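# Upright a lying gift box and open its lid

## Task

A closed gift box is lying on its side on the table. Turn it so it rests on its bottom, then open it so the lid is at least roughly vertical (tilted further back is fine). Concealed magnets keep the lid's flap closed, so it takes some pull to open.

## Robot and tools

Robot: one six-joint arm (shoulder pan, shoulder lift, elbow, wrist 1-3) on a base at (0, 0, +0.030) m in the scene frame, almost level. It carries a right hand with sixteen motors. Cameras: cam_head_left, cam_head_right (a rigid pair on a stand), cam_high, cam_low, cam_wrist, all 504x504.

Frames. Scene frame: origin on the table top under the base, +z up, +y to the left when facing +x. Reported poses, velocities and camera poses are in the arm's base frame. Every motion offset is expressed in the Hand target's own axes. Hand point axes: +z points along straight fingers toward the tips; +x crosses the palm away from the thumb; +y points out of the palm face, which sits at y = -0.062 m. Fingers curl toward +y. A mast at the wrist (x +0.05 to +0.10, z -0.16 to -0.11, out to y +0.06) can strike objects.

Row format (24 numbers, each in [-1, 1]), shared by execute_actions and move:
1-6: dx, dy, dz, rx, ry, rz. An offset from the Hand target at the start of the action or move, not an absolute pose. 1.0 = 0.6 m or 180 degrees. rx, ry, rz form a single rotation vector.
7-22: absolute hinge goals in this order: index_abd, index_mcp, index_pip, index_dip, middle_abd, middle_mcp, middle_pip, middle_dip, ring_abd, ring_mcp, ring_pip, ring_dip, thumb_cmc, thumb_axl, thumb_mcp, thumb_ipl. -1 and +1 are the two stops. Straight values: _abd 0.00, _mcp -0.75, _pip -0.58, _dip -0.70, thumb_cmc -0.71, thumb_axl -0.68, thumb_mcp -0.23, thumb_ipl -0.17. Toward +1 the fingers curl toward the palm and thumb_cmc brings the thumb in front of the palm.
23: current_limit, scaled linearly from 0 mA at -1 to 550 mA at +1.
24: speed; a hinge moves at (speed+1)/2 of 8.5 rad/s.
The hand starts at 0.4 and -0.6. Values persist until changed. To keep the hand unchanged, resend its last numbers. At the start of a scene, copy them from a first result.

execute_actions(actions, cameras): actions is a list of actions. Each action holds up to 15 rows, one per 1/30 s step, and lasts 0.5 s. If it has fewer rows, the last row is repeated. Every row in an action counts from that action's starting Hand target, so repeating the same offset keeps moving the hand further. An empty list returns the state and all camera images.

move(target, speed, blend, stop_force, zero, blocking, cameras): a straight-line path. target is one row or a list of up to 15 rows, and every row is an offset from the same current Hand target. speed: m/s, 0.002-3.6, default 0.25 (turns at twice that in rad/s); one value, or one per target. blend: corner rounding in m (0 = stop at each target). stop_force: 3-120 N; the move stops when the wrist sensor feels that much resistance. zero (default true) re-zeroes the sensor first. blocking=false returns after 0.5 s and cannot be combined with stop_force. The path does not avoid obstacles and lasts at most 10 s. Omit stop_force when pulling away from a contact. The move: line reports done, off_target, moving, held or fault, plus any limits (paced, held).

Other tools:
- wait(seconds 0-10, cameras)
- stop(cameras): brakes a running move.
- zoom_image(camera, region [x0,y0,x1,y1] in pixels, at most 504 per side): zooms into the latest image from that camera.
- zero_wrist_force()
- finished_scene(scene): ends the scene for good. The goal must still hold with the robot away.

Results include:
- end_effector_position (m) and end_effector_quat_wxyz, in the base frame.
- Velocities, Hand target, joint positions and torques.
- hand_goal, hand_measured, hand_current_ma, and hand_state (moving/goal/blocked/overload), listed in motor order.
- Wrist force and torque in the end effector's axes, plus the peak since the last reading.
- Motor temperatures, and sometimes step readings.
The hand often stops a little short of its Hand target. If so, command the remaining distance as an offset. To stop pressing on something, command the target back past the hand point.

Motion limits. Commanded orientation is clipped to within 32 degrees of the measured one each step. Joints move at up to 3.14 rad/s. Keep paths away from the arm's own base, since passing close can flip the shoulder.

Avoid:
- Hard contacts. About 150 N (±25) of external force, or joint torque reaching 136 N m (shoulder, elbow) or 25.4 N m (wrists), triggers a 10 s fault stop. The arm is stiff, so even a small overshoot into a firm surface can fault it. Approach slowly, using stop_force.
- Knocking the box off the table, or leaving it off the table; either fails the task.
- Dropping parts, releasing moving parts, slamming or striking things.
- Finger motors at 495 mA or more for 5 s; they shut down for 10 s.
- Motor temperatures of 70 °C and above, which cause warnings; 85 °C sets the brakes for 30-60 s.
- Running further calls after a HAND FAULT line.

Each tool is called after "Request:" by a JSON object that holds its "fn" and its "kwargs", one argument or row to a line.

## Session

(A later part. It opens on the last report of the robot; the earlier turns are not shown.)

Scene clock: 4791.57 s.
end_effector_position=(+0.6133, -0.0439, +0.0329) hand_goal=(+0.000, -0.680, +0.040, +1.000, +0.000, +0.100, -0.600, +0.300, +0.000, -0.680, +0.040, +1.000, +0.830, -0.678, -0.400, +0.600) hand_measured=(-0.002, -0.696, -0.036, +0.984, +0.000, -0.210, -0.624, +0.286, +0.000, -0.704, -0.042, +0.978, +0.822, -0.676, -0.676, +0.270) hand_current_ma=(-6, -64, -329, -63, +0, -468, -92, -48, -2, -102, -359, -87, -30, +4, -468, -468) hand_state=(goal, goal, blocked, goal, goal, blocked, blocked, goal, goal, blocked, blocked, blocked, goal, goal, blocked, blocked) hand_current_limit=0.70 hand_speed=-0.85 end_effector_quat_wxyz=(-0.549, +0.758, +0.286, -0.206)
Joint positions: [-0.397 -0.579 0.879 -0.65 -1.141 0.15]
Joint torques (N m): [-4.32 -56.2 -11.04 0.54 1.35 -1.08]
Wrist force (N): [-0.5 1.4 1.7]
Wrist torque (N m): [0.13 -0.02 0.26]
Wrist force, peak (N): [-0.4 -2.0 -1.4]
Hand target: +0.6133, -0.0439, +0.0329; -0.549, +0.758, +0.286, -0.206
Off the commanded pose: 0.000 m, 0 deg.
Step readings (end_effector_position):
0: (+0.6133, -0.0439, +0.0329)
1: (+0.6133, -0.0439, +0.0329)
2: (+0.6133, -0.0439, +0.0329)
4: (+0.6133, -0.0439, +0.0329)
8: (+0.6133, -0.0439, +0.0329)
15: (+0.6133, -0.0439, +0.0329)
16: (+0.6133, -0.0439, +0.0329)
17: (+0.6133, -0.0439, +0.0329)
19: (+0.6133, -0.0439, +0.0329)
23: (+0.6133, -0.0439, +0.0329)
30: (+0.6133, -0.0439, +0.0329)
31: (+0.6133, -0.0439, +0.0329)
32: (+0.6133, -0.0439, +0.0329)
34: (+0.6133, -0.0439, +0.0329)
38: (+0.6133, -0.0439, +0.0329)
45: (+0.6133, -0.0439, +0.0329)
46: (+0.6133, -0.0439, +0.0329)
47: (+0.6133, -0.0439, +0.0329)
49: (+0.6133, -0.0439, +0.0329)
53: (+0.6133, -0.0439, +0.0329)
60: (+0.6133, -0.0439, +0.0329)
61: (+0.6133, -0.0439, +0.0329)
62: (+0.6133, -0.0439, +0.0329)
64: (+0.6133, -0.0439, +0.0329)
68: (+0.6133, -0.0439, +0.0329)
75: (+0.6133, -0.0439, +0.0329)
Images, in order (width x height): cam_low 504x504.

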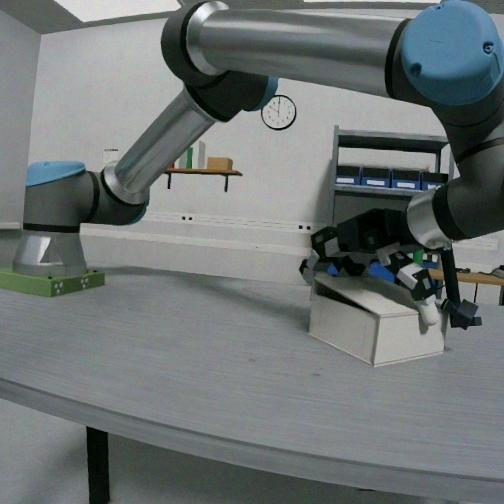

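Request:
{"fn": "execute_actions", "kwargs": {
  "actions": [
    [[0,0,0,0,0,0,0,-0.69,0.12,1.0,0,0.1,-0.6,0.3,0,-0.69,0.12,1.0,0.83,-0.678,-0.4,0.6,0.75,-0.88]],
    [[0,0,0,0,0,0,0,-0.72,0.2,1.0,0,0.1,-0.6,0.3,0,-0.72,0.2,1.0,0.83,-0.678,-0.4,0.6,0.75,-0.88]],
    [[0,0,0,0,0,0,0,-0.75,0.28,1.0,0,0.1,-0.6,0.3,0,-0.75,0.28,1.0,0.83,-0.678,-0.4,0.6,0.75,-0.88]],
    [[0,0,0,0,0,0,0,-0.78,0.36,1.0,0,0.1,-0.6,0.3,0,-0.78,0.36,1.0,0.83,-0.678,-0.4,0.6,0.75,-0.88]]
  ],
  "cameras": ["cam_low"]
}}

Request:
{"fn": "zoom_image", "kwargs": {
  "camera": "cam_low",
  "region": [275, 190, 475, 390]
}}

Scene clock: 4806.10 s.
end_effector_position=(+0.6133, -0.0439, +0.0329) hand_goal=(+0.000, -0.780, +0.360, +1.000, +0.000, +0.100, -0.600, +0.300, +0.000, -0.780, +0.360, +1.000, +0.830, -0.678, -0.400, +0.600) hand_measured=(-0.002, -0.814, +0.336, +1.000, -0.004, -0.210, -0.616, +0.286, +0.000, -0.814, +0.166, +0.972, +0.822, -0.676, -0.678, +0.270) hand_current_ma=(-5, -148, -90, +0, -10, -481, -57, -48, -2, -146, -481, -113, -30, +4, -481, -481) hand_state=(goal, blocked, blocked, goal, goal, blocked, goal, goal, goal, blocked, blocked, blocked, goal, goal, blocked, blocked) hand_current_limit=0.75 hand_speed=-0.88 end_effector_quat_wxyz=(-0.549, +0.758, +0.286, -0.206)
Joint positions: [-0.397 -0.579 0.879 -0.65 -1.141 0.15]
Joint torques (N m): [-3.89 -56.89 -11.38 0.6 1.29 -1.04]
Wrist force (N): [-0.1 0.1 0.6]
Wrist torque (N m): [0.00 -0.08 0.35]
Wrist force, peak (N): [-0.5 2.3 1.3]
Hand target: +0.6133, -0.0439, +0.0329; -0.549, +0.758, +0.286, -0.206
Off the commanded pose: 0.000 m, 0 deg.
Step readings (end_effector_position):
0: (+0.6133, -0.0439, +0.0329)
1: (+0.6133, -0.0439, +0.0329)
2: (+0.6133, -0.0439, +0.0329)
4: (+0.6133, -0.0439, +0.0329)
8: (+0.6133, -0.0439, +0.0329)
15: (+0.6133, -0.0439, +0.0329)
16: (+0.6133, -0.0439, +0.0329)
17: (+0.6133, -0.0439, +0.0329)
19: (+0.6133, -0.0439, +0.0329)
23: (+0.6133, -0.0439, +0.0329)
30: (+0.6133, -0.0439, +0.0329)
31: (+0.6133, -0.0439, +0.0329)
32: (+0.6133, -0.0439, +0.0329)
34: (+0.6133, -0.0439, +0.0329)
38: (+0.6133, -0.0439, +0.0329)
45: (+0.6133, -0.0439, +0.0329)
46: (+0.6133, -0.0439, +0.0329)
47: (+0.6133, -0.0439, +0.0329)
49: (+0.6133, -0.0439, +0.0329)
53: (+0.6133, -0.0439, +0.0329)
60: (+0.6133, -0.0439, +0.0329)
Images, in order (width x height): cam_low 504x504.

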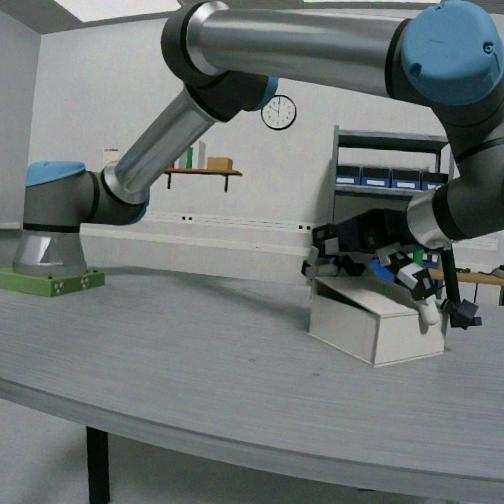

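Scaled by 2.520.

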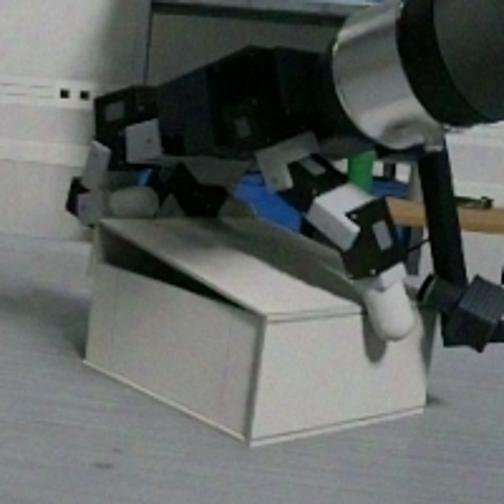

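Request:
{"fn": "zoom_image", "kwargs": {
  "camera": "cam_low",
  "region": [300, 265, 390, 355]
}}

Scaled by 5.600.

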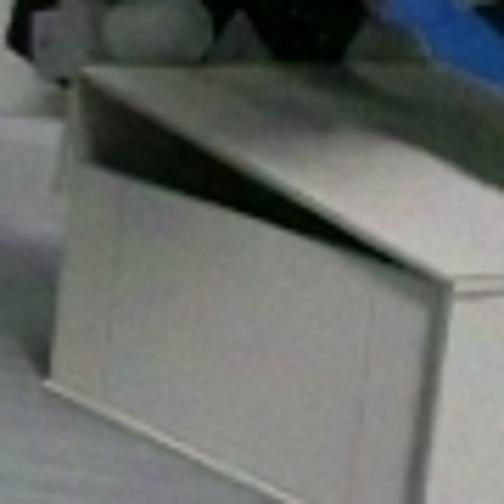

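Request:
{"fn": "execute_actions", "kwargs": {
  "actions": [
    [[0,0,0,0,0,0,0,-0.82,0.33,1.0,0,-0.1,-0.6,0.25,0,-0.9,0.1,0.97,0.83,-0.678,-0.55,0.4,0.6,-0.8]],
    [[0,0,0,0,0,0,0,-0.9,0.33,1.0,0,-0.25,-0.6,0.1,0,-0.95,0.1,0.97,0.83,-0.678,-0.68,0.1,0.6,-0.7]],
    [[0,0,0,0,0,0,0,-0.95,0.33,1.0,0,-0.4,-0.6,-0.1,0,-0.95,0.1,0.97,0.83,-0.678,-0.73,-0.168,0.6,-0.6]]
  ],
  "cameras": ["cam_low"]
}}

Request:
{"fn": "zoom_image", "kwargs": {
  "camera": "cam_low",
  "region": [275, 190, 475, 390]
}}

Scene clock: 5050.87 s.
end_effector_position=(+0.6133, -0.0439, +0.0329) hand_goal=(+0.000, -0.950, +0.330, +1.000, +0.000, -0.400, -0.600, -0.100, +0.000, -0.950, +0.100, +0.970, +0.830, -0.678, -0.730, -0.168) hand_measured=(-0.002, -0.932, +0.330, +1.000, -0.004, -0.382, -0.600, -0.098, +0.000, -0.928, +0.104, +0.966, +0.824, -0.676, -0.720, -0.164) hand_current_ma=(-5, +70, -2, +0, -9, +70, -2, +7, -2, +91, +15, -11, -19, +4, +46, +20) hand_state=(goal, goal, goal, goal, goal, goal, goal, goal, goal, blocked, goal, goal, goal, goal, goal, goal) hand_current_limit=0.60 hand_speed=-0.60 end_effector_quat_wxyz=(-0.549, +0.758, +0.286, -0.206)
Joint positions: [-0.397 -0.579 0.879 -0.65 -1.141 0.15]
Joint torques (N m): [-4.57 -56.91 -11.47 0.72 1.24 -1.1]
Wrist force (N): [-0.5 0.2 0.9]
Wrist torque (N m): [0.10 -0.02 0.26]
Wrist force, peak (N): [-0.8 -2.5 -1.7]
Hand target: +0.6133, -0.0439, +0.0329; -0.549, +0.758, +0.286, -0.206
Off the commanded pose: 0.000 m, 0 deg.
Step readings (end_effector_position):
0: (+0.6133, -0.0439, +0.0329)
1: (+0.6133, -0.0439, +0.0329)
2: (+0.6133, -0.0439, +0.0329)
4: (+0.6133, -0.0439, +0.0329)
8: (+0.6133, -0.0439, +0.0329)
15: (+0.6133, -0.0439, +0.0329)
16: (+0.6133, -0.0439, +0.0329)
17: (+0.6133, -0.0439, +0.0329)
19: (+0.6133, -0.0439, +0.0329)
23: (+0.6133, -0.0439, +0.0329)
30: (+0.6133, -0.0439, +0.0329)
31: (+0.6133, -0.0439, +0.0329)
32: (+0.6133, -0.0439, +0.0329)
34: (+0.6133, -0.0439, +0.0329)
38: (+0.6133, -0.0439, +0.0329)
45: (+0.6133, -0.0439, +0.0329)
Images, in order (width x height): cam_low 504x504.

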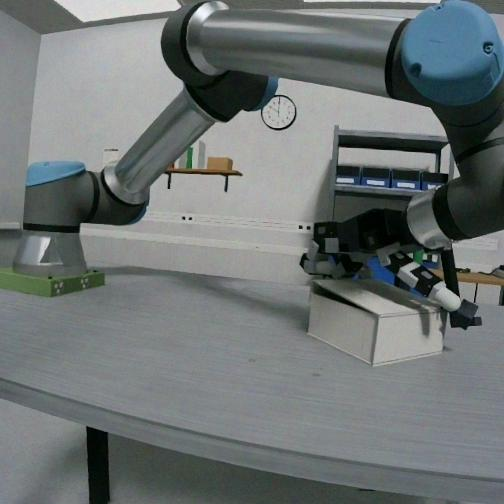

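Scaled by 2.520.

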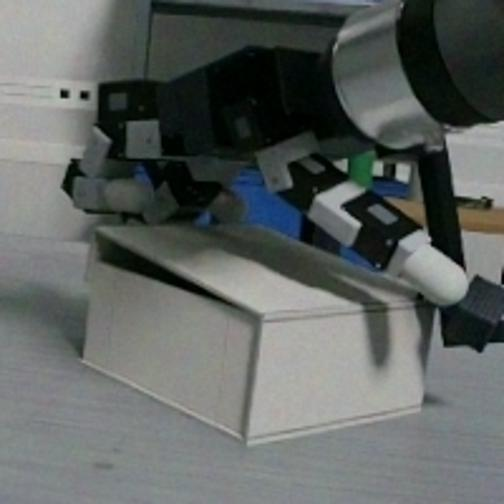

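Request:
{"fn": "move", "kwargs": {
  "target": [0,-0.238,-0.0773,0,0,0,0,-0.95,0.33,1.0,0,-0.4,-0.6,-0.1,0,-0.95,0.1,0.97,0.83,-0.678,-0.73,-0.168,0.6,-0.6],
  "speed": 0.12,
  "cameras": ["cam_low"]
}}

Request:
{"fn": "move", "kwargs": {
  "target": [-0.534,0.009,-0.028,0,0.4755,0.1545,0,-1,-0.898,-0.696,0,-0.9,0.8,0.8,0,-0.9,0.8,0.8,-0.7,-0.678,-0.3,-0.168,0.6,-0.3],
  "speed": 0.2,
  "cameras": ["cam_low","cam_head_left","cam_high"]
}}

Scene clock: 5100.83 s.
end_effector_position=(+0.6129, -0.0436, +0.1829) hand_goal=(+0.000, -0.950, +0.330, +1.000, +0.000, -0.400, -0.600, -0.100, +0.000, -0.950, +0.100, +0.970, +0.830, -0.678, -0.730, -0.168) hand_measured=(-0.002, -0.934, +0.330, +1.000, -0.004, -0.382, -0.600, -0.098, +0.000, -0.928, +0.104, +0.966, +0.824, -0.676, -0.720, -0.164) hand_current_ma=(-5, +66, -2, +0, -9, +69, -2, +7, -2, +87, +15, -11, -19, +4, +45, +19) hand_state=(goal, goal, goal, goal, goal, goal, goal, goal, goal, blocked, goal, goal, goal, goal, goal, goal) hand_current_limit=0.60 hand_speed=-0.60 end_effector_quat_wxyz=(-0.549, +0.758, +0.286, -0.206)
Joint positions: [-0.397 -0.652 0.629 -0.328 -1.141 0.15]
Joint torques (N m): [4.55 -49.58 -28.41 2.51 -1.34 -1.65]
Wrist force (N): [-0.4 0.2 0.8]
Wrist torque (N m): [0.11 -0.03 0.28]
Wrist force, peak (N): [-0.6 1.6 1.2]
Hand target: +0.6129, -0.0436, +0.1830; -0.549, +0.758, +0.286, -0.206
Off the commanded pose: 0.000 m, 0 deg.
move: done
Images, in order (width x height): cam_low 504x504.

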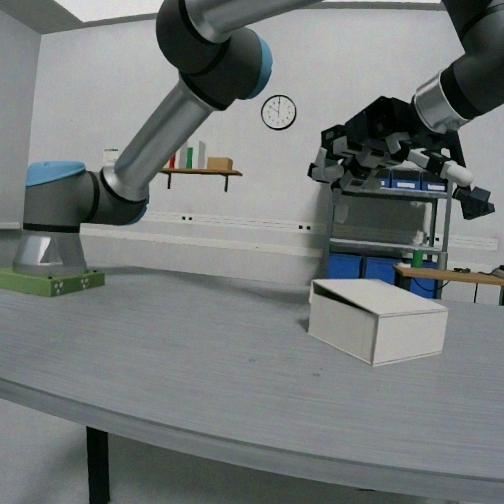

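Scene clock: 5105.43 s.
end_effector_position=(+0.3838, -0.2681, +0.1829) hand_goal=(+0.000, -1.000, -0.898, -0.696, +0.000, -0.900, +0.800, +0.800, +0.000, -0.900, +0.800, +0.800, -0.700, -0.678, -0.300, -0.168) hand_measured=(-0.002, -0.982, -0.890, -0.692, -0.004, -0.882, +0.796, +0.796, +0.000, -0.894, +0.796, +0.802, -0.682, -0.678, -0.300, -0.164) hand_current_ma=(-5, +73, +27, +10, -8, +68, -11, -9, -2, +24, -11, +7, +66, +3, -1, +13) hand_state=(goal, goal, goal, goal, goal, goal, goal, goal, goal, goal, goal, goal, goal, goal, goal, goal) hand_current_limit=0.60 hand_speed=-0.30 end_effector_quat_wxyz=(-0.535, +0.737, -0.333, +0.244)
Joint positions: [-1.297 -1.449 1.897 -1.093 -0.539 0.57]
Joint torques (N m): [-8.28 -36.11 -8.19 -2.66 3.1 1.51]
Wrist force (N): [-0.9 0.8 1.2]
Wrist torque (N m): [0.09 0.04 0.12]
Wrist force, peak (N): [-0.9 0.3 1.7]
Hand target: +0.3837, -0.2682, +0.1829; -0.535, +0.737, -0.333, +0.244
Off the commanded pose: 0.000 m, 0 deg.
move: done
Images, in order (width x height): cam_head_left 504x504, cam_high 504x504, cam_low 504x504.

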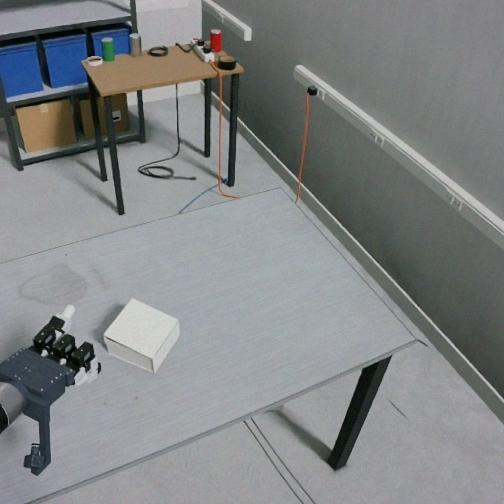

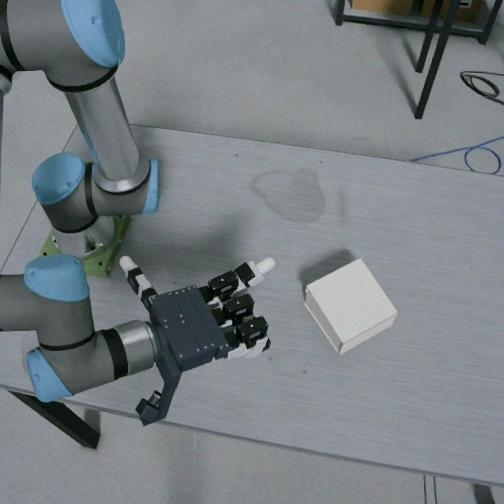

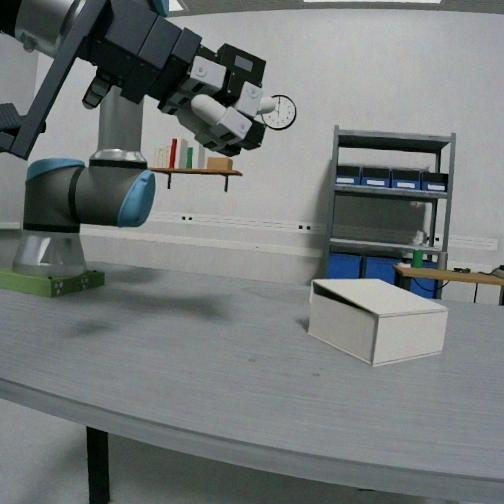

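Request:
{"fn": "move", "kwargs": {
  "target": [0,0.1585,0.0515,-0.1222,0,0,0,-1,-0.898,-0.696,0,-0.9,0.8,0.8,0,-0.9,0.8,0.8,-0.7,-0.678,-0.3,-0.168,0.6,-0.3],
  "speed": 0.15,
  "cameras": ["cam_low","cam_head_left","cam_high"]
}}

Scene clock: 5122.20 s.
end_effector_position=(+0.3839, -0.2683, +0.0829) hand_goal=(+0.000, -1.000, -0.898, -0.696, +0.000, -0.900, +0.800, +0.800, +0.000, -0.900, +0.800, +0.800, -0.700, -0.678, -0.300, -0.168) hand_measured=(-0.002, -0.982, -0.890, -0.692, -0.004, -0.886, +0.796, +0.798, +0.000, -0.894, +0.796, +0.802, -0.684, -0.678, -0.300, -0.164) hand_current_ma=(-5, +73, +26, +10, -8, +57, -11, -9, -2, +24, -11, +7, +57, +3, +3, +13) hand_state=(goal, goal, goal, goal, goal, goal, goal, goal, goal, goal, goal, goal, goal, goal, goal, goal) hand_current_limit=0.60 hand_speed=-0.30 end_effector_quat_wxyz=(-0.385, +0.826, -0.373, +0.176)
Joint positions: [-1.154 -1.417 2.121 -1.933 -0.749 1.116]
Joint torques (N m): [5.44 -16.71 -5.67 -3.83 -0.27 1.85]
Wrist force (N): [-0.5 0.1 0.7]
Wrist torque (N m): [0.07 -0.04 0.04]
Wrist force, peak (N): [-0.8 0.3 1.6]
Hand target: +0.3839, -0.2683, +0.0829; -0.385, +0.826, -0.373, +0.176
Off the commanded pose: 0.000 m, 0 deg.
move: done
Images, in order (width x height): cam_head_left 504x504, cam_high 504x504, cam_low 504x504.

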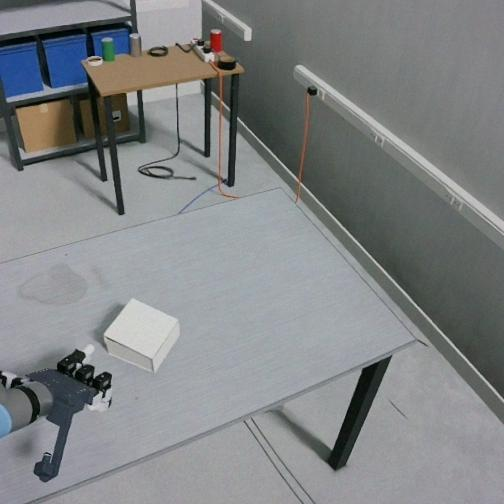

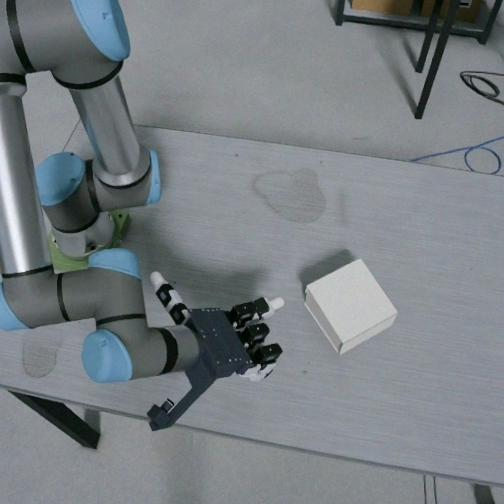

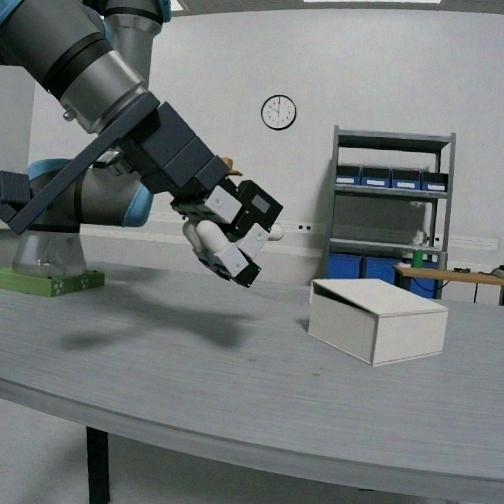

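Request:
{"fn": "move", "kwargs": {
  "target": [-0.005,0.0123,0.141,0,0,0,0,-1,-0.898,-0.696,0,-0.9,0.8,0.8,0,-0.9,0.8,0.8,-0.7,-0.678,-0.3,-0.168,0.6,-0.3],
  "speed": 0.1,
  "cameras": ["cam_low","cam_high"]
}}

Request:
{"fn": "zoom_image", "kwargs": {
  "camera": "cam_low",
  "region": [255, 220, 405, 370]
}}

Request:
{"fn": "zoom_image", "kwargs": {
  "camera": "cam_high",
  "region": [240, 220, 420, 400]
}}

Scene clock: 5172.93 s.
end_effector_position=(+0.4272, -0.2266, +0.0229) hand_goal=(+0.000, -1.000, -0.898, -0.696, +0.000, -0.900, +0.800, +0.800, +0.000, -0.900, +0.800, +0.800, -0.700, -0.678, -0.300, -0.168) hand_measured=(-0.002, -0.982, -0.890, -0.692, -0.004, -0.886, +0.796, +0.798, +0.000, -0.894, +0.796, +0.802, -0.684, -0.678, -0.300, -0.164) hand_current_ma=(-5, +73, +26, +10, -8, +56, -11, -9, -2, +24, -11, +7, +56, +3, +3, +13) hand_state=(goal, goal, goal, goal, goal, goal, goal, goal, goal, goal, goal, goal, goal, goal, goal, goal) hand_current_limit=0.60 hand_speed=-0.30 end_effector_quat_wxyz=(-0.385, +0.826, -0.373, +0.176)
Joint positions: [-1.028 -1.275 2.199 -2.29 -0.715 1.298]
Joint torques (N m): [5.88 -20.09 -2.8 -3.65 3.41 1.51]
Wrist force (N): [-0.3 0.8 0.9]
Wrist torque (N m): [0.16 -0.10 0.09]
Wrist force, peak (N): [-0.4 0.9 1.6]
Hand target: +0.4273, -0.2266, +0.0229; -0.385, +0.826, -0.373, +0.176
Off the commanded pose: 0.000 m, 0 deg.
move: done
Images, in order (width x height): cam_high 504x504, cam_low 504x504.

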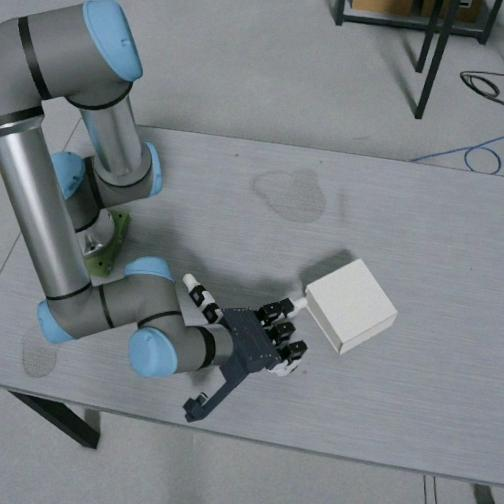

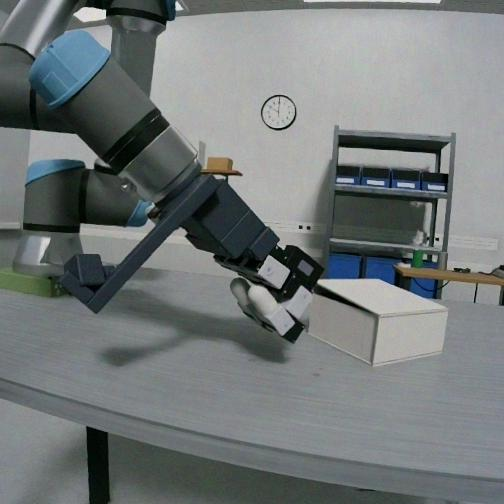

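Scaled by 3.360.

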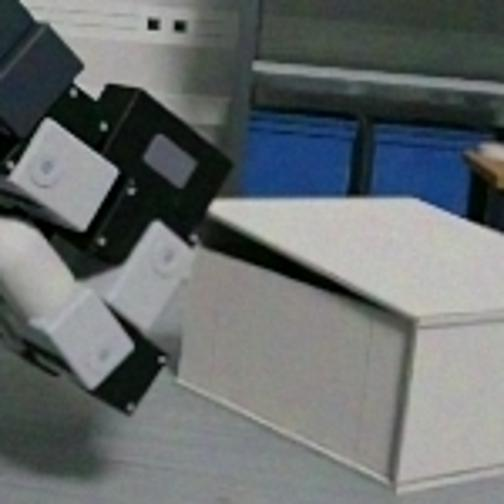

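Scaled by 2.800.

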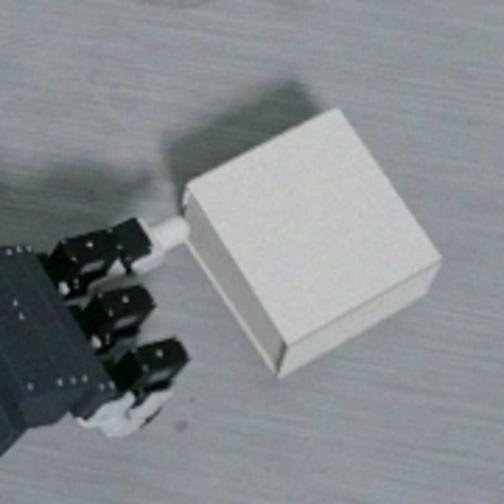

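Request:
{"fn": "wait", "kwargs": {
  "seconds": 0.1,
  "cameras": ["cam_wrist","cam_head_left","cam_head_right"]
}}

Request:
{"fn": "zoom_image", "kwargs": {
  "camera": "cam_head_left",
  "region": [60, 270, 210, 420]
}}

Scene clock: 5191.10 s.
end_effector_position=(+0.4273, -0.2266, +0.0229) hand_goal=(+0.000, -1.000, -0.898, -0.696, +0.000, -0.900, +0.800, +0.800, +0.000, -0.900, +0.800, +0.800, -0.700, -0.678, -0.300, -0.168) hand_measured=(-0.002, -0.982, -0.890, -0.692, -0.004, -0.886, +0.796, +0.798, +0.000, -0.894, +0.796, +0.802, -0.684, -0.678, -0.300, -0.164) hand_current_ma=(-5, +73, +26, +10, -8, +56, -11, -9, -2, +24, -11, +7, +56, +3, +3, +13) hand_state=(goal, goal, goal, goal, goal, goal, goal, goal, goal, goal, goal, goal, goal, goal, goal, goal) hand_current_limit=0.60 hand_speed=-0.30 end_effector_quat_wxyz=(-0.385, +0.826, -0.373, +0.176)
Joint positions: [-1.028 -1.275 2.199 -2.29 -0.715 1.298]
Joint torques (N m): [5.29 -19.99 -2.61 -3.77 3.4 1.63]
Wrist force (N): [-0.3 0.8 1.0]
Wrist torque (N m): [0.16 -0.10 0.09]
Wrist force, peak (N): [-0.3 0.8 1.3]
Hand target: +0.4273, -0.2266, +0.0229; -0.385, +0.826, -0.373, +0.176
Off the commanded pose: 0.000 m, 0 deg.
wait: 0.10 s; at rest from the start
camera_calibration:
cam_wrist: T_world_to_cam=[[-0.80047, 0.349706, -0.48678, 0.47081], [-0.433455, 0.223167, 0.873106, 0.180715], [0.413963, 0.909891, -0.0270572, 0.153915], [0, 0, 0, 1]] pos_world=[0.391485, -0.345021, 0.0755618]
Images, in order (width x height): cam_head_left 504x504, cam_head_right 504x504, cam_wrist 504x504.

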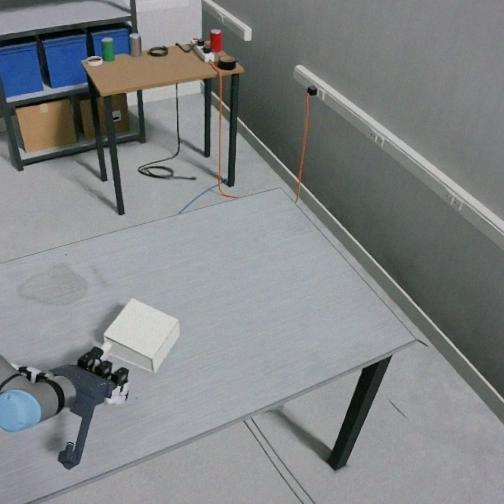

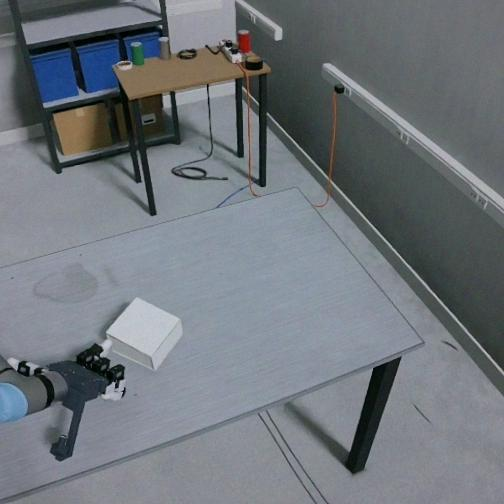

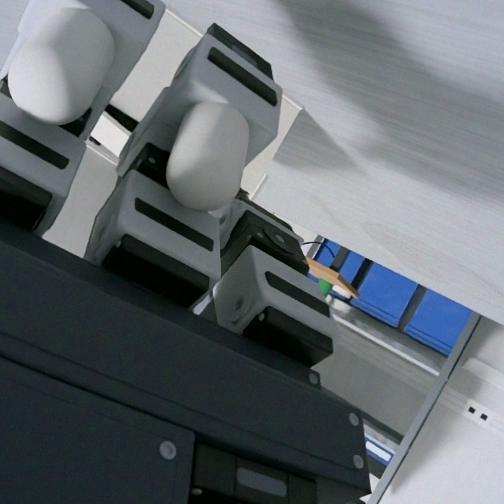

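Scaled by 3.360.

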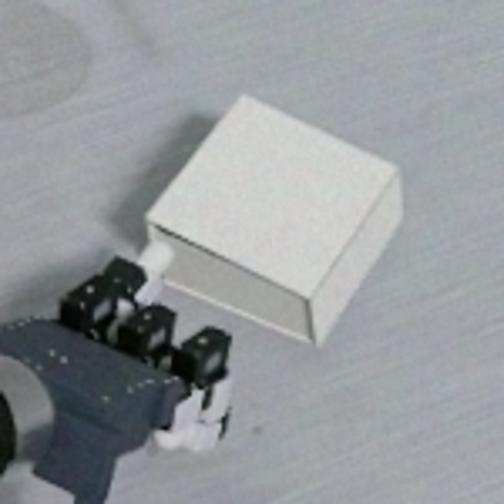

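Request:
{"fn": "move", "kwargs": {
  "target": [0,-0.0214,0.0255,0,0,0,0,-1,-0.898,-0.696,0,-0.9,0.8,0.8,0,-0.9,0.8,0.8,-0.7,-0.678,-0.3,-0.168,0.6,-0.3],
  "speed": 0.02,
  "stop_force": 3,
  "cameras": ["cam_head_left","cam_low","cam_high"]
}}

Request:
{"fn": "zoom_image", "kwargs": {
  "camera": "cam_head_left",
  "region": [60, 270, 210, 420]
}}

Request:
{"fn": "zoom_image", "kwargs": {
  "camera": "cam_low",
  "region": [255, 220, 405, 370]
}}

Scene clock: 5205.53 s.
end_effector_position=(+0.4423, -0.2134, +0.0229) hand_goal=(+0.000, -1.000, -0.898, -0.696, +0.000, -0.900, +0.800, +0.800, +0.000, -0.900, +0.800, +0.800, -0.700, -0.678, -0.300, -0.168) hand_measured=(-0.002, -0.982, -0.890, -0.692, -0.004, -0.886, +0.796, +0.798, +0.000, -0.894, +0.796, +0.802, -0.684, -0.678, -0.300, -0.164) hand_current_ma=(-5, +73, +26, +10, -8, +56, -11, -9, -2, +24, -11, +7, +56, +3, +3, +13) hand_state=(goal, goal, goal, goal, goal, goal, goal, goal, goal, goal, goal, goal, goal, goal, goal, goal) hand_current_limit=0.60 hand_speed=-0.30 end_effector_quat_wxyz=(-0.385, +0.826, -0.373, +0.176)
Joint positions: [-0.985 -1.26 2.198 -2.352 -0.708 1.363]
Joint torques (N m): [5.04 -20.63 -23.7 -3.85 3.45 1.68]
Wrist force (N): [-0.5 0.6 1.1]
Wrist torque (N m): [0.14 -0.08 0.08]
Wrist force, peak (N): [-0.4 1.0 1.2]
Hand target: +0.4423, -0.2134, +0.0229; -0.385, +0.826, -0.373, +0.176
Off the commanded pose: 0.000 m, 0 deg.
move: done
Images, in order (width x height): cam_head_left 504x504, cam_high 504x504, cam_low 504x504.

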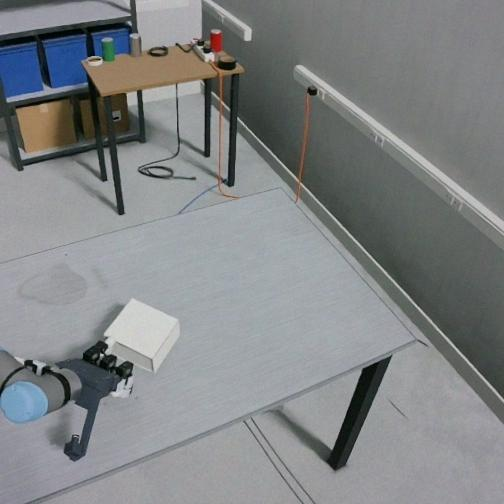

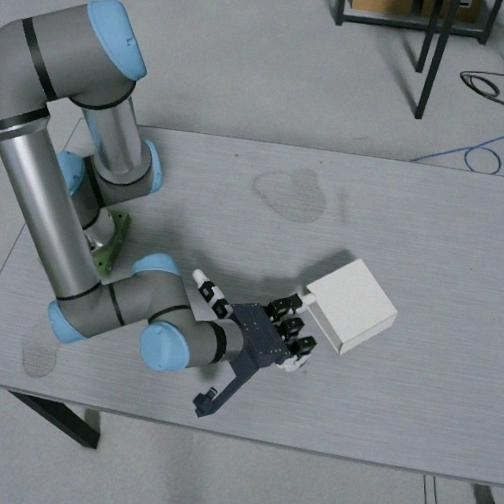

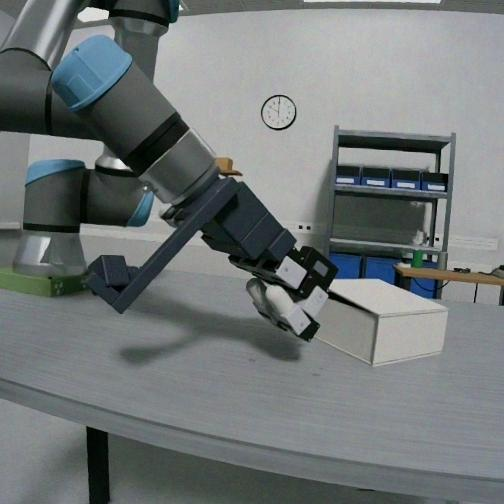

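Scaled by 3.360.

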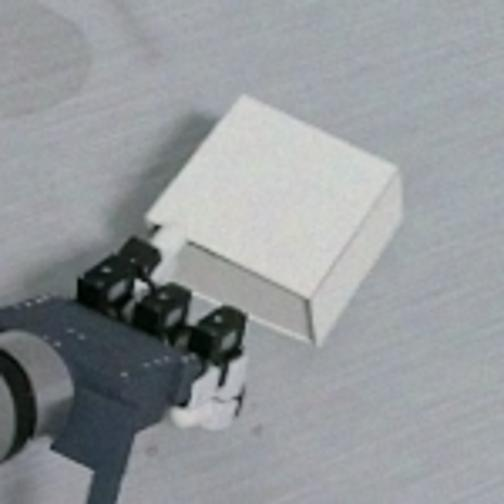

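Scaled by 3.360.

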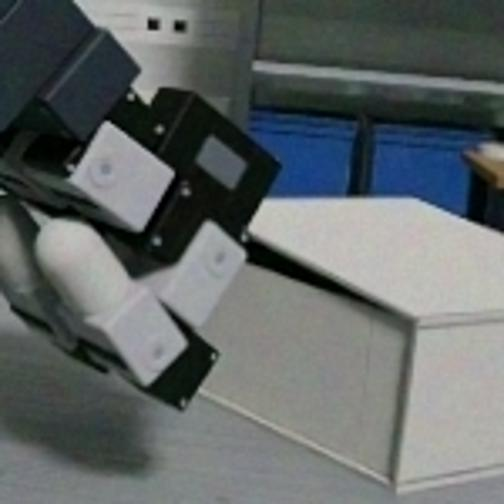

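Request:
{"fn": "move", "kwargs": {
  "target": [
    [0,0.0214,-0.0255,0,0,0,0,-1,-0.898,-0.696,0,-0.9,0.8,0.8,0,-0.9,0.8,0.8,-0.7,-0.678,-0.3,-0.168,0.6,-0.3],
    [0,0.0367,-0.0126,0,0,0,0,-1,-0.898,-0.696,0,-0.9,0.8,0.8,0,-0.9,0.8,0.8,-0.7,-0.678,-0.3,-0.168,0.6,-0.3]
  ],
  "speed": 0.05,
  "cameras": ["cam_head_left","cam_high"]
}}

Request:
{"fn": "zoom_image", "kwargs": {
  "camera": "cam_head_left",
  "region": [60, 270, 210, 420]
}}

Request:
{"fn": "zoom_image", "kwargs": {
  "camera": "cam_high",
  "region": [240, 220, 420, 400]
}}

Scene clock: 5231.97 s.
end_effector_position=(+0.4273, -0.2266, +0.0110) hand_goal=(+0.000, -1.000, -0.898, -0.696, +0.000, -0.900, +0.800, +0.800, +0.000, -0.900, +0.800, +0.800, -0.700, -0.678, -0.300, -0.168) hand_measured=(-0.002, -0.982, -0.890, -0.692, -0.004, -0.886, +0.796, +0.798, +0.000, -0.894, +0.796, +0.802, -0.686, -0.678, -0.300, -0.164) hand_current_ma=(-5, +73, +26, +10, -8, +55, -11, -9, -2, +24, -11, +7, +55, +3, +3, +13) hand_state=(goal, goal, goal, goal, goal, goal, goal, goal, goal, goal, goal, goal, goal, goal, goal, goal) hand_current_limit=0.60 hand_speed=-0.30 end_effector_quat_wxyz=(-0.385, +0.826, -0.373, +0.176)
Joint positions: [-1.028 -1.246 2.207 -2.326 -0.715 1.298]
Joint torques (N m): [-0.62 -22.25 -3.16 -4.01 0.24 1.47]
Wrist force (N): [-0.1 0.8 1.0]
Wrist torque (N m): [0.16 -0.13 0.23]
Wrist force, peak (N): [-0.2 0.5 1.5]
Hand target: +0.4273, -0.2266, +0.0109; -0.385, +0.826, -0.373, +0.176
Off the commanded pose: 0.000 m, 0 deg.
move: done
Images, in order (width x height): cam_head_left 504x504, cam_high 504x504.

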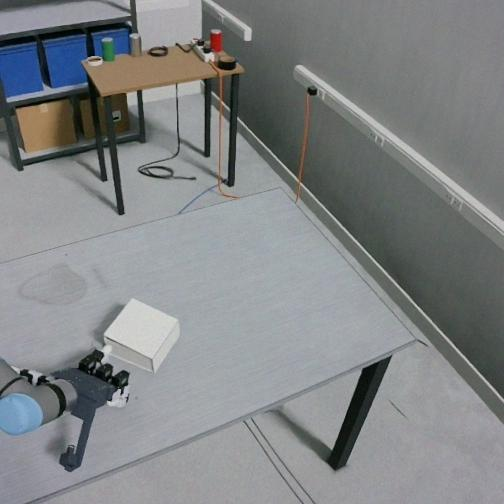

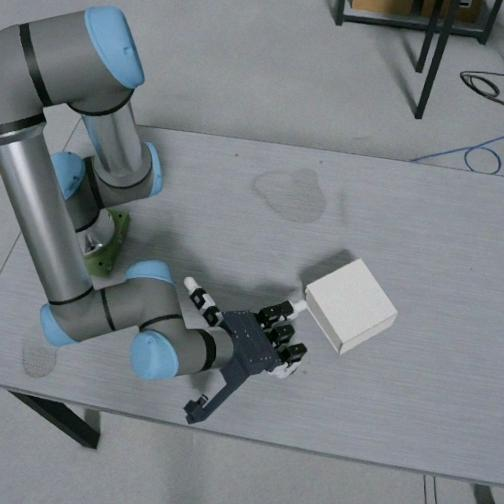

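Scaled by 3.360.

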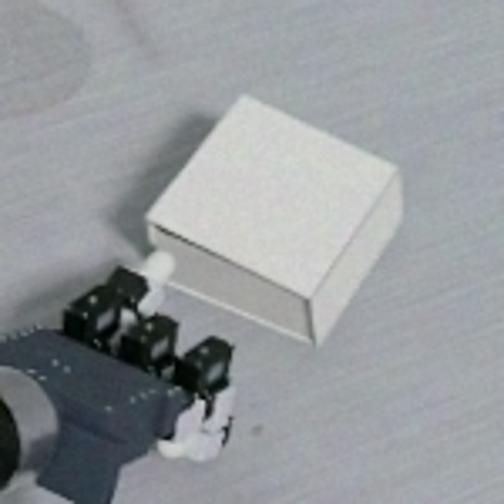

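Scaled by 2.800.

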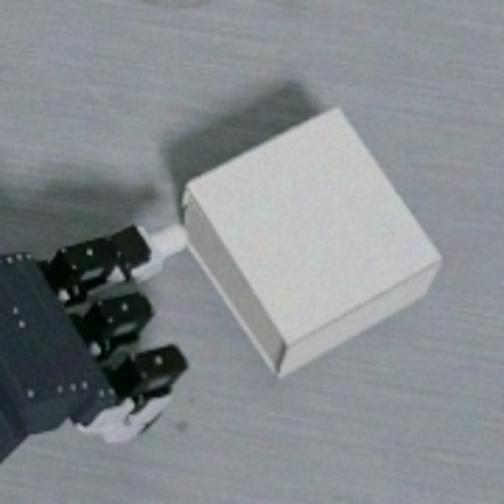

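Request:
{"fn": "move", "kwargs": {
  "target": [0,-0.0214,0.0255,0,0,0,0,-1,-0.898,-0.696,0,-0.9,0.8,0.8,0,-0.9,0.8,0.8,-0.7,-0.678,-0.3,-0.168,0.6,-0.3],
  "speed": 0.02,
  "stop_force": 3,
  "cameras": ["cam_head_left","cam_high"]
}}

Request:
{"fn": "zoom_image", "kwargs": {
  "camera": "cam_head_left",
  "region": [60, 270, 210, 420]
}}

Request:
{"fn": "zoom_image", "kwargs": {
  "camera": "cam_high",
  "region": [240, 220, 420, 400]
}}

Scene clock: 5243.07 s.
end_effector_position=(+0.4423, -0.2134, +0.0109) hand_goal=(+0.000, -1.000, -0.898, -0.696, +0.000, -0.900, +0.800, +0.800, +0.000, -0.900, +0.800, +0.800, -0.700, -0.678, -0.300, -0.168) hand_measured=(-0.002, -0.982, -0.890, -0.694, -0.004, -0.886, +0.796, +0.798, +0.000, -0.894, +0.796, +0.802, -0.686, -0.678, -0.300, -0.164) hand_current_ma=(-5, +73, +25, +8, -8, +55, -11, -9, -2, +24, -11, +7, +55, +3, +3, +13) hand_state=(goal, goal, goal, goal, goal, goal, goal, goal, goal, goal, goal, goal, goal, goal, goal, goal) hand_current_limit=0.60 hand_speed=-0.30 end_effector_quat_wxyz=(-0.385, +0.826, -0.373, +0.176)
Joint positions: [-0.985 -1.232 2.205 -2.388 -0.708 1.363]
Joint torques (N m): [5.6 -21.42 -23.22 -3.88 3.57 1.69]
Wrist force (N): [-0.5 0.9 0.8]
Wrist torque (N m): [0.17 -0.13 0.06]
Wrist force, peak (N): [-0.4 0.8 1.3]
Hand target: +0.4423, -0.2134, +0.0109; -0.385, +0.826, -0.373, +0.176
Off the commanded pose: 0.000 m, 0 deg.
move: done
Images, in order (width x height): cam_head_left 504x504, cam_high 504x504.

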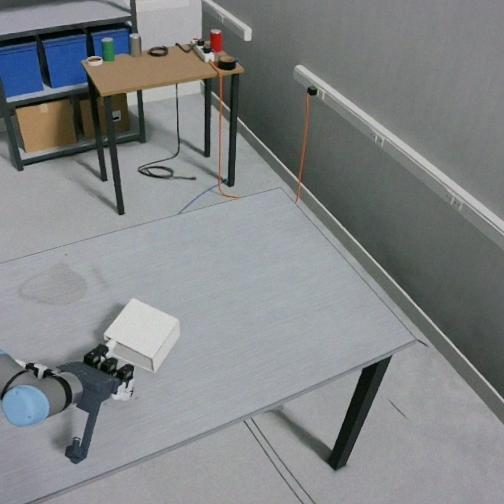

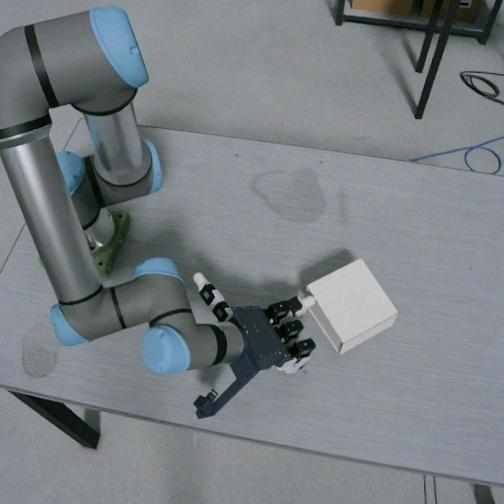

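Scaled by 3.360.

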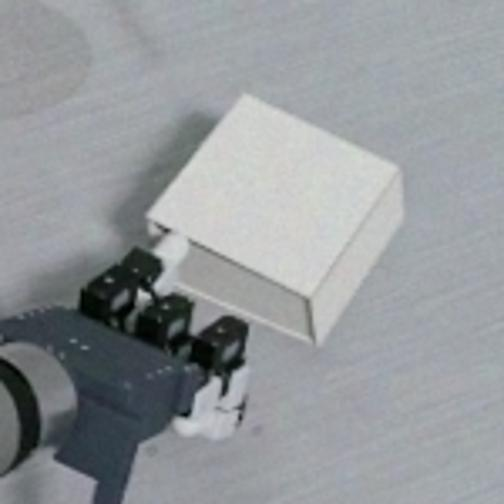

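Scaled by 2.800.

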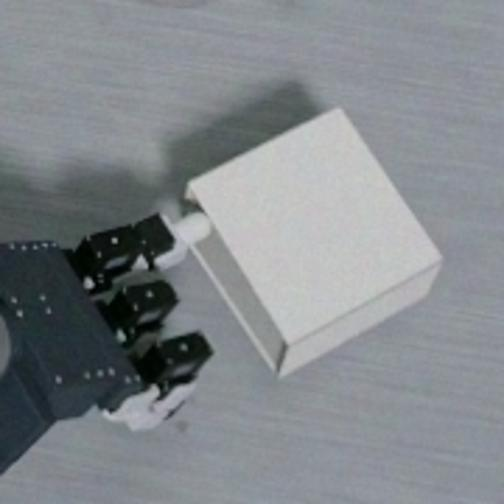

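Request:
{"fn": "move", "kwargs": {
  "target": [
    [0,0.0086,-0.0102,0,0,0,0,-1,-0.898,-0.696,0,-0.9,0.8,0.8,0,-0.9,0.8,0.8,-0.7,-0.678,-0.3,-0.168,0.6,-0.3],
    [-0.0175,0.0226,0.0016,0,0,0,0,-1,-0.898,-0.696,0,-0.9,0.8,0.8,0,-0.9,0.8,0.8,-0.7,-0.678,-0.3,-0.168,0.6,-0.3]
  ],
  "speed": 0.04
}}

Request:
{"fn": "move", "kwargs": {
  "target": [0,-0.0171,0.0204,0,0,0,0,-1,-0.898,-0.696,0,-0.9,0.8,0.8,0,-0.9,0.8,0.8,-0.7,-0.678,-0.3,-0.168,0.6,-0.3],
  "speed": 0.015,
  "stop_force": 3,
  "cameras": ["cam_head_left","cam_high","cam_low"]
}}

Request:
{"fn": "zoom_image", "kwargs": {
  "camera": "cam_head_left",
  "region": [60, 270, 210, 420]
}}

Request:
{"fn": "zoom_image", "kwargs": {
  "camera": "cam_high",
  "region": [240, 220, 420, 400]
}}

Scene clock: 5287.40 s.
end_effector_position=(+0.4295, -0.2108, +0.0000) hand_goal=(+0.000, -1.000, -0.898, -0.696, +0.000, -0.900, +0.800, +0.800, +0.000, -0.900, +0.800, +0.800, -0.700, -0.678, -0.300, -0.168) hand_measured=(-0.002, -0.982, -0.890, -0.694, -0.004, -0.886, +0.796, +0.798, +0.000, -0.894, +0.796, +0.802, -0.686, -0.678, -0.300, -0.164) hand_current_ma=(-5, +73, +25, +8, -8, +55, -11, -9, -2, +24, -11, +7, +55, +3, +3, +13) hand_state=(goal, goal, goal, goal, goal, goal, goal, goal, goal, goal, goal, goal, goal, goal, goal, goal) hand_current_limit=0.60 hand_speed=-0.30 end_effector_quat_wxyz=(-0.385, +0.826, -0.373, +0.176)
Joint positions: [-1.006 -1.229 2.241 -2.403 -0.711 1.332]
Joint torques (N m): [-7.75 -19.56 -2.27 -3.99 0 -1.56]
Wrist force (N): [-0.2 0.6 1.1]
Wrist torque (N m): [0.18 -0.13 0.20]
Wrist force, peak (N): [-0.5 0.9 1.3]
Hand target: +0.4294, -0.2108, -0.0001; -0.385, +0.826, -0.373, +0.176
Off the commanded pose: 0.000 m, 0 deg.
move: done

Scene clock: 5289.47 s.
end_effector_position=(+0.4415, -0.2002, -0.0001) hand_goal=(+0.000, -1.000, -0.898, -0.696, +0.000, -0.900, +0.800, +0.800, +0.000, -0.900, +0.800, +0.800, -0.700, -0.678, -0.300, -0.168) hand_measured=(-0.002, -0.982, -0.892, -0.694, -0.004, -0.886, +0.796, +0.798, +0.000, -0.894, +0.796, +0.802, -0.686, -0.678, -0.300, -0.164) hand_current_ma=(-5, +73, +23, +8, -8, +55, -11, -9, -2, +24, -11, +7, +55, +3, +3, +13) hand_state=(goal, goal, goal, goal, goal, goal, goal, goal, goal, goal, goal, goal, goal, goal, goal, goal) hand_current_limit=0.60 hand_speed=-0.30 end_effector_quat_wxyz=(-0.385, +0.826, -0.373, +0.176)
Joint positions: [-0.971 -1.216 2.238 -2.454 -0.705 1.385]
Joint torques (N m): [5.58 -21.16 -22.33 -3.93 3.59 1.72]
Wrist force (N): [-0.6 0.9 0.6]
Wrist torque (N m): [0.18 -0.13 0.08]
Wrist force, peak (N): [-0.6 0.7 1.1]
Hand target: +0.4415, -0.2002, -0.0001; -0.385, +0.826, -0.373, +0.176
Off the commanded pose: 0.000 m, 0 deg.
move: done
Images, in order (width x height): cam_head_left 504x504, cam_high 504x504, cam_low 504x504.

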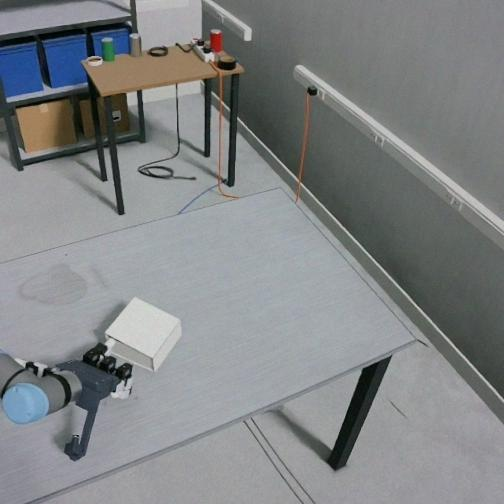

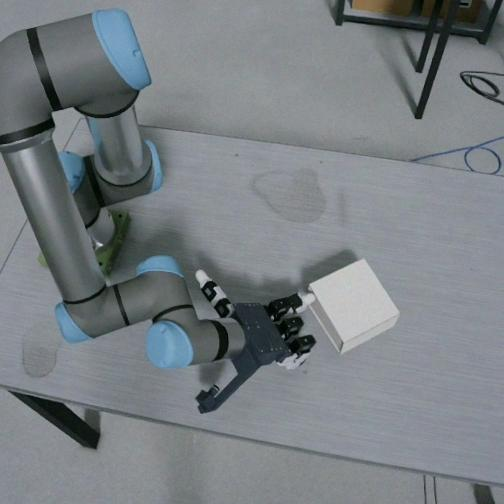

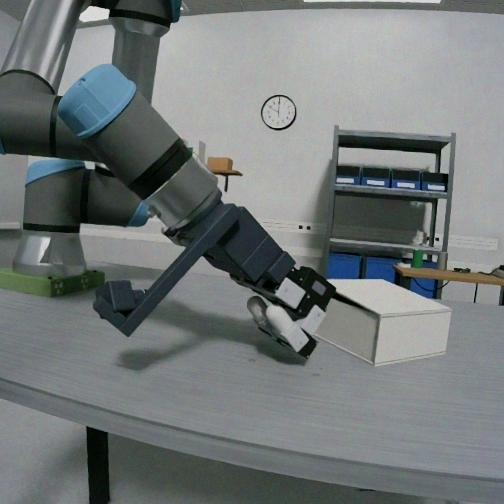

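Scaled by 3.360.

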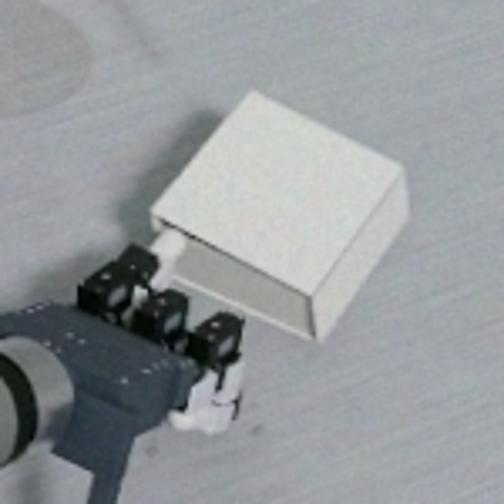

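Scaled by 2.800.

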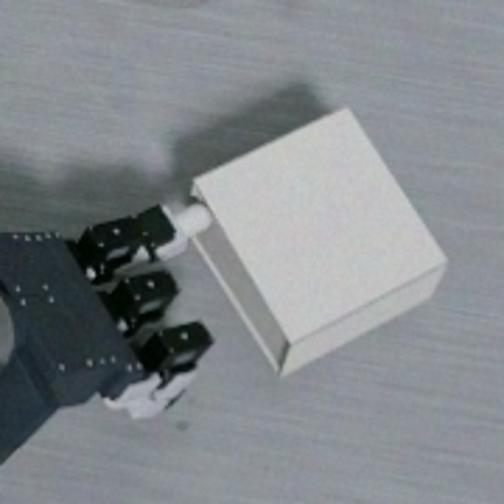

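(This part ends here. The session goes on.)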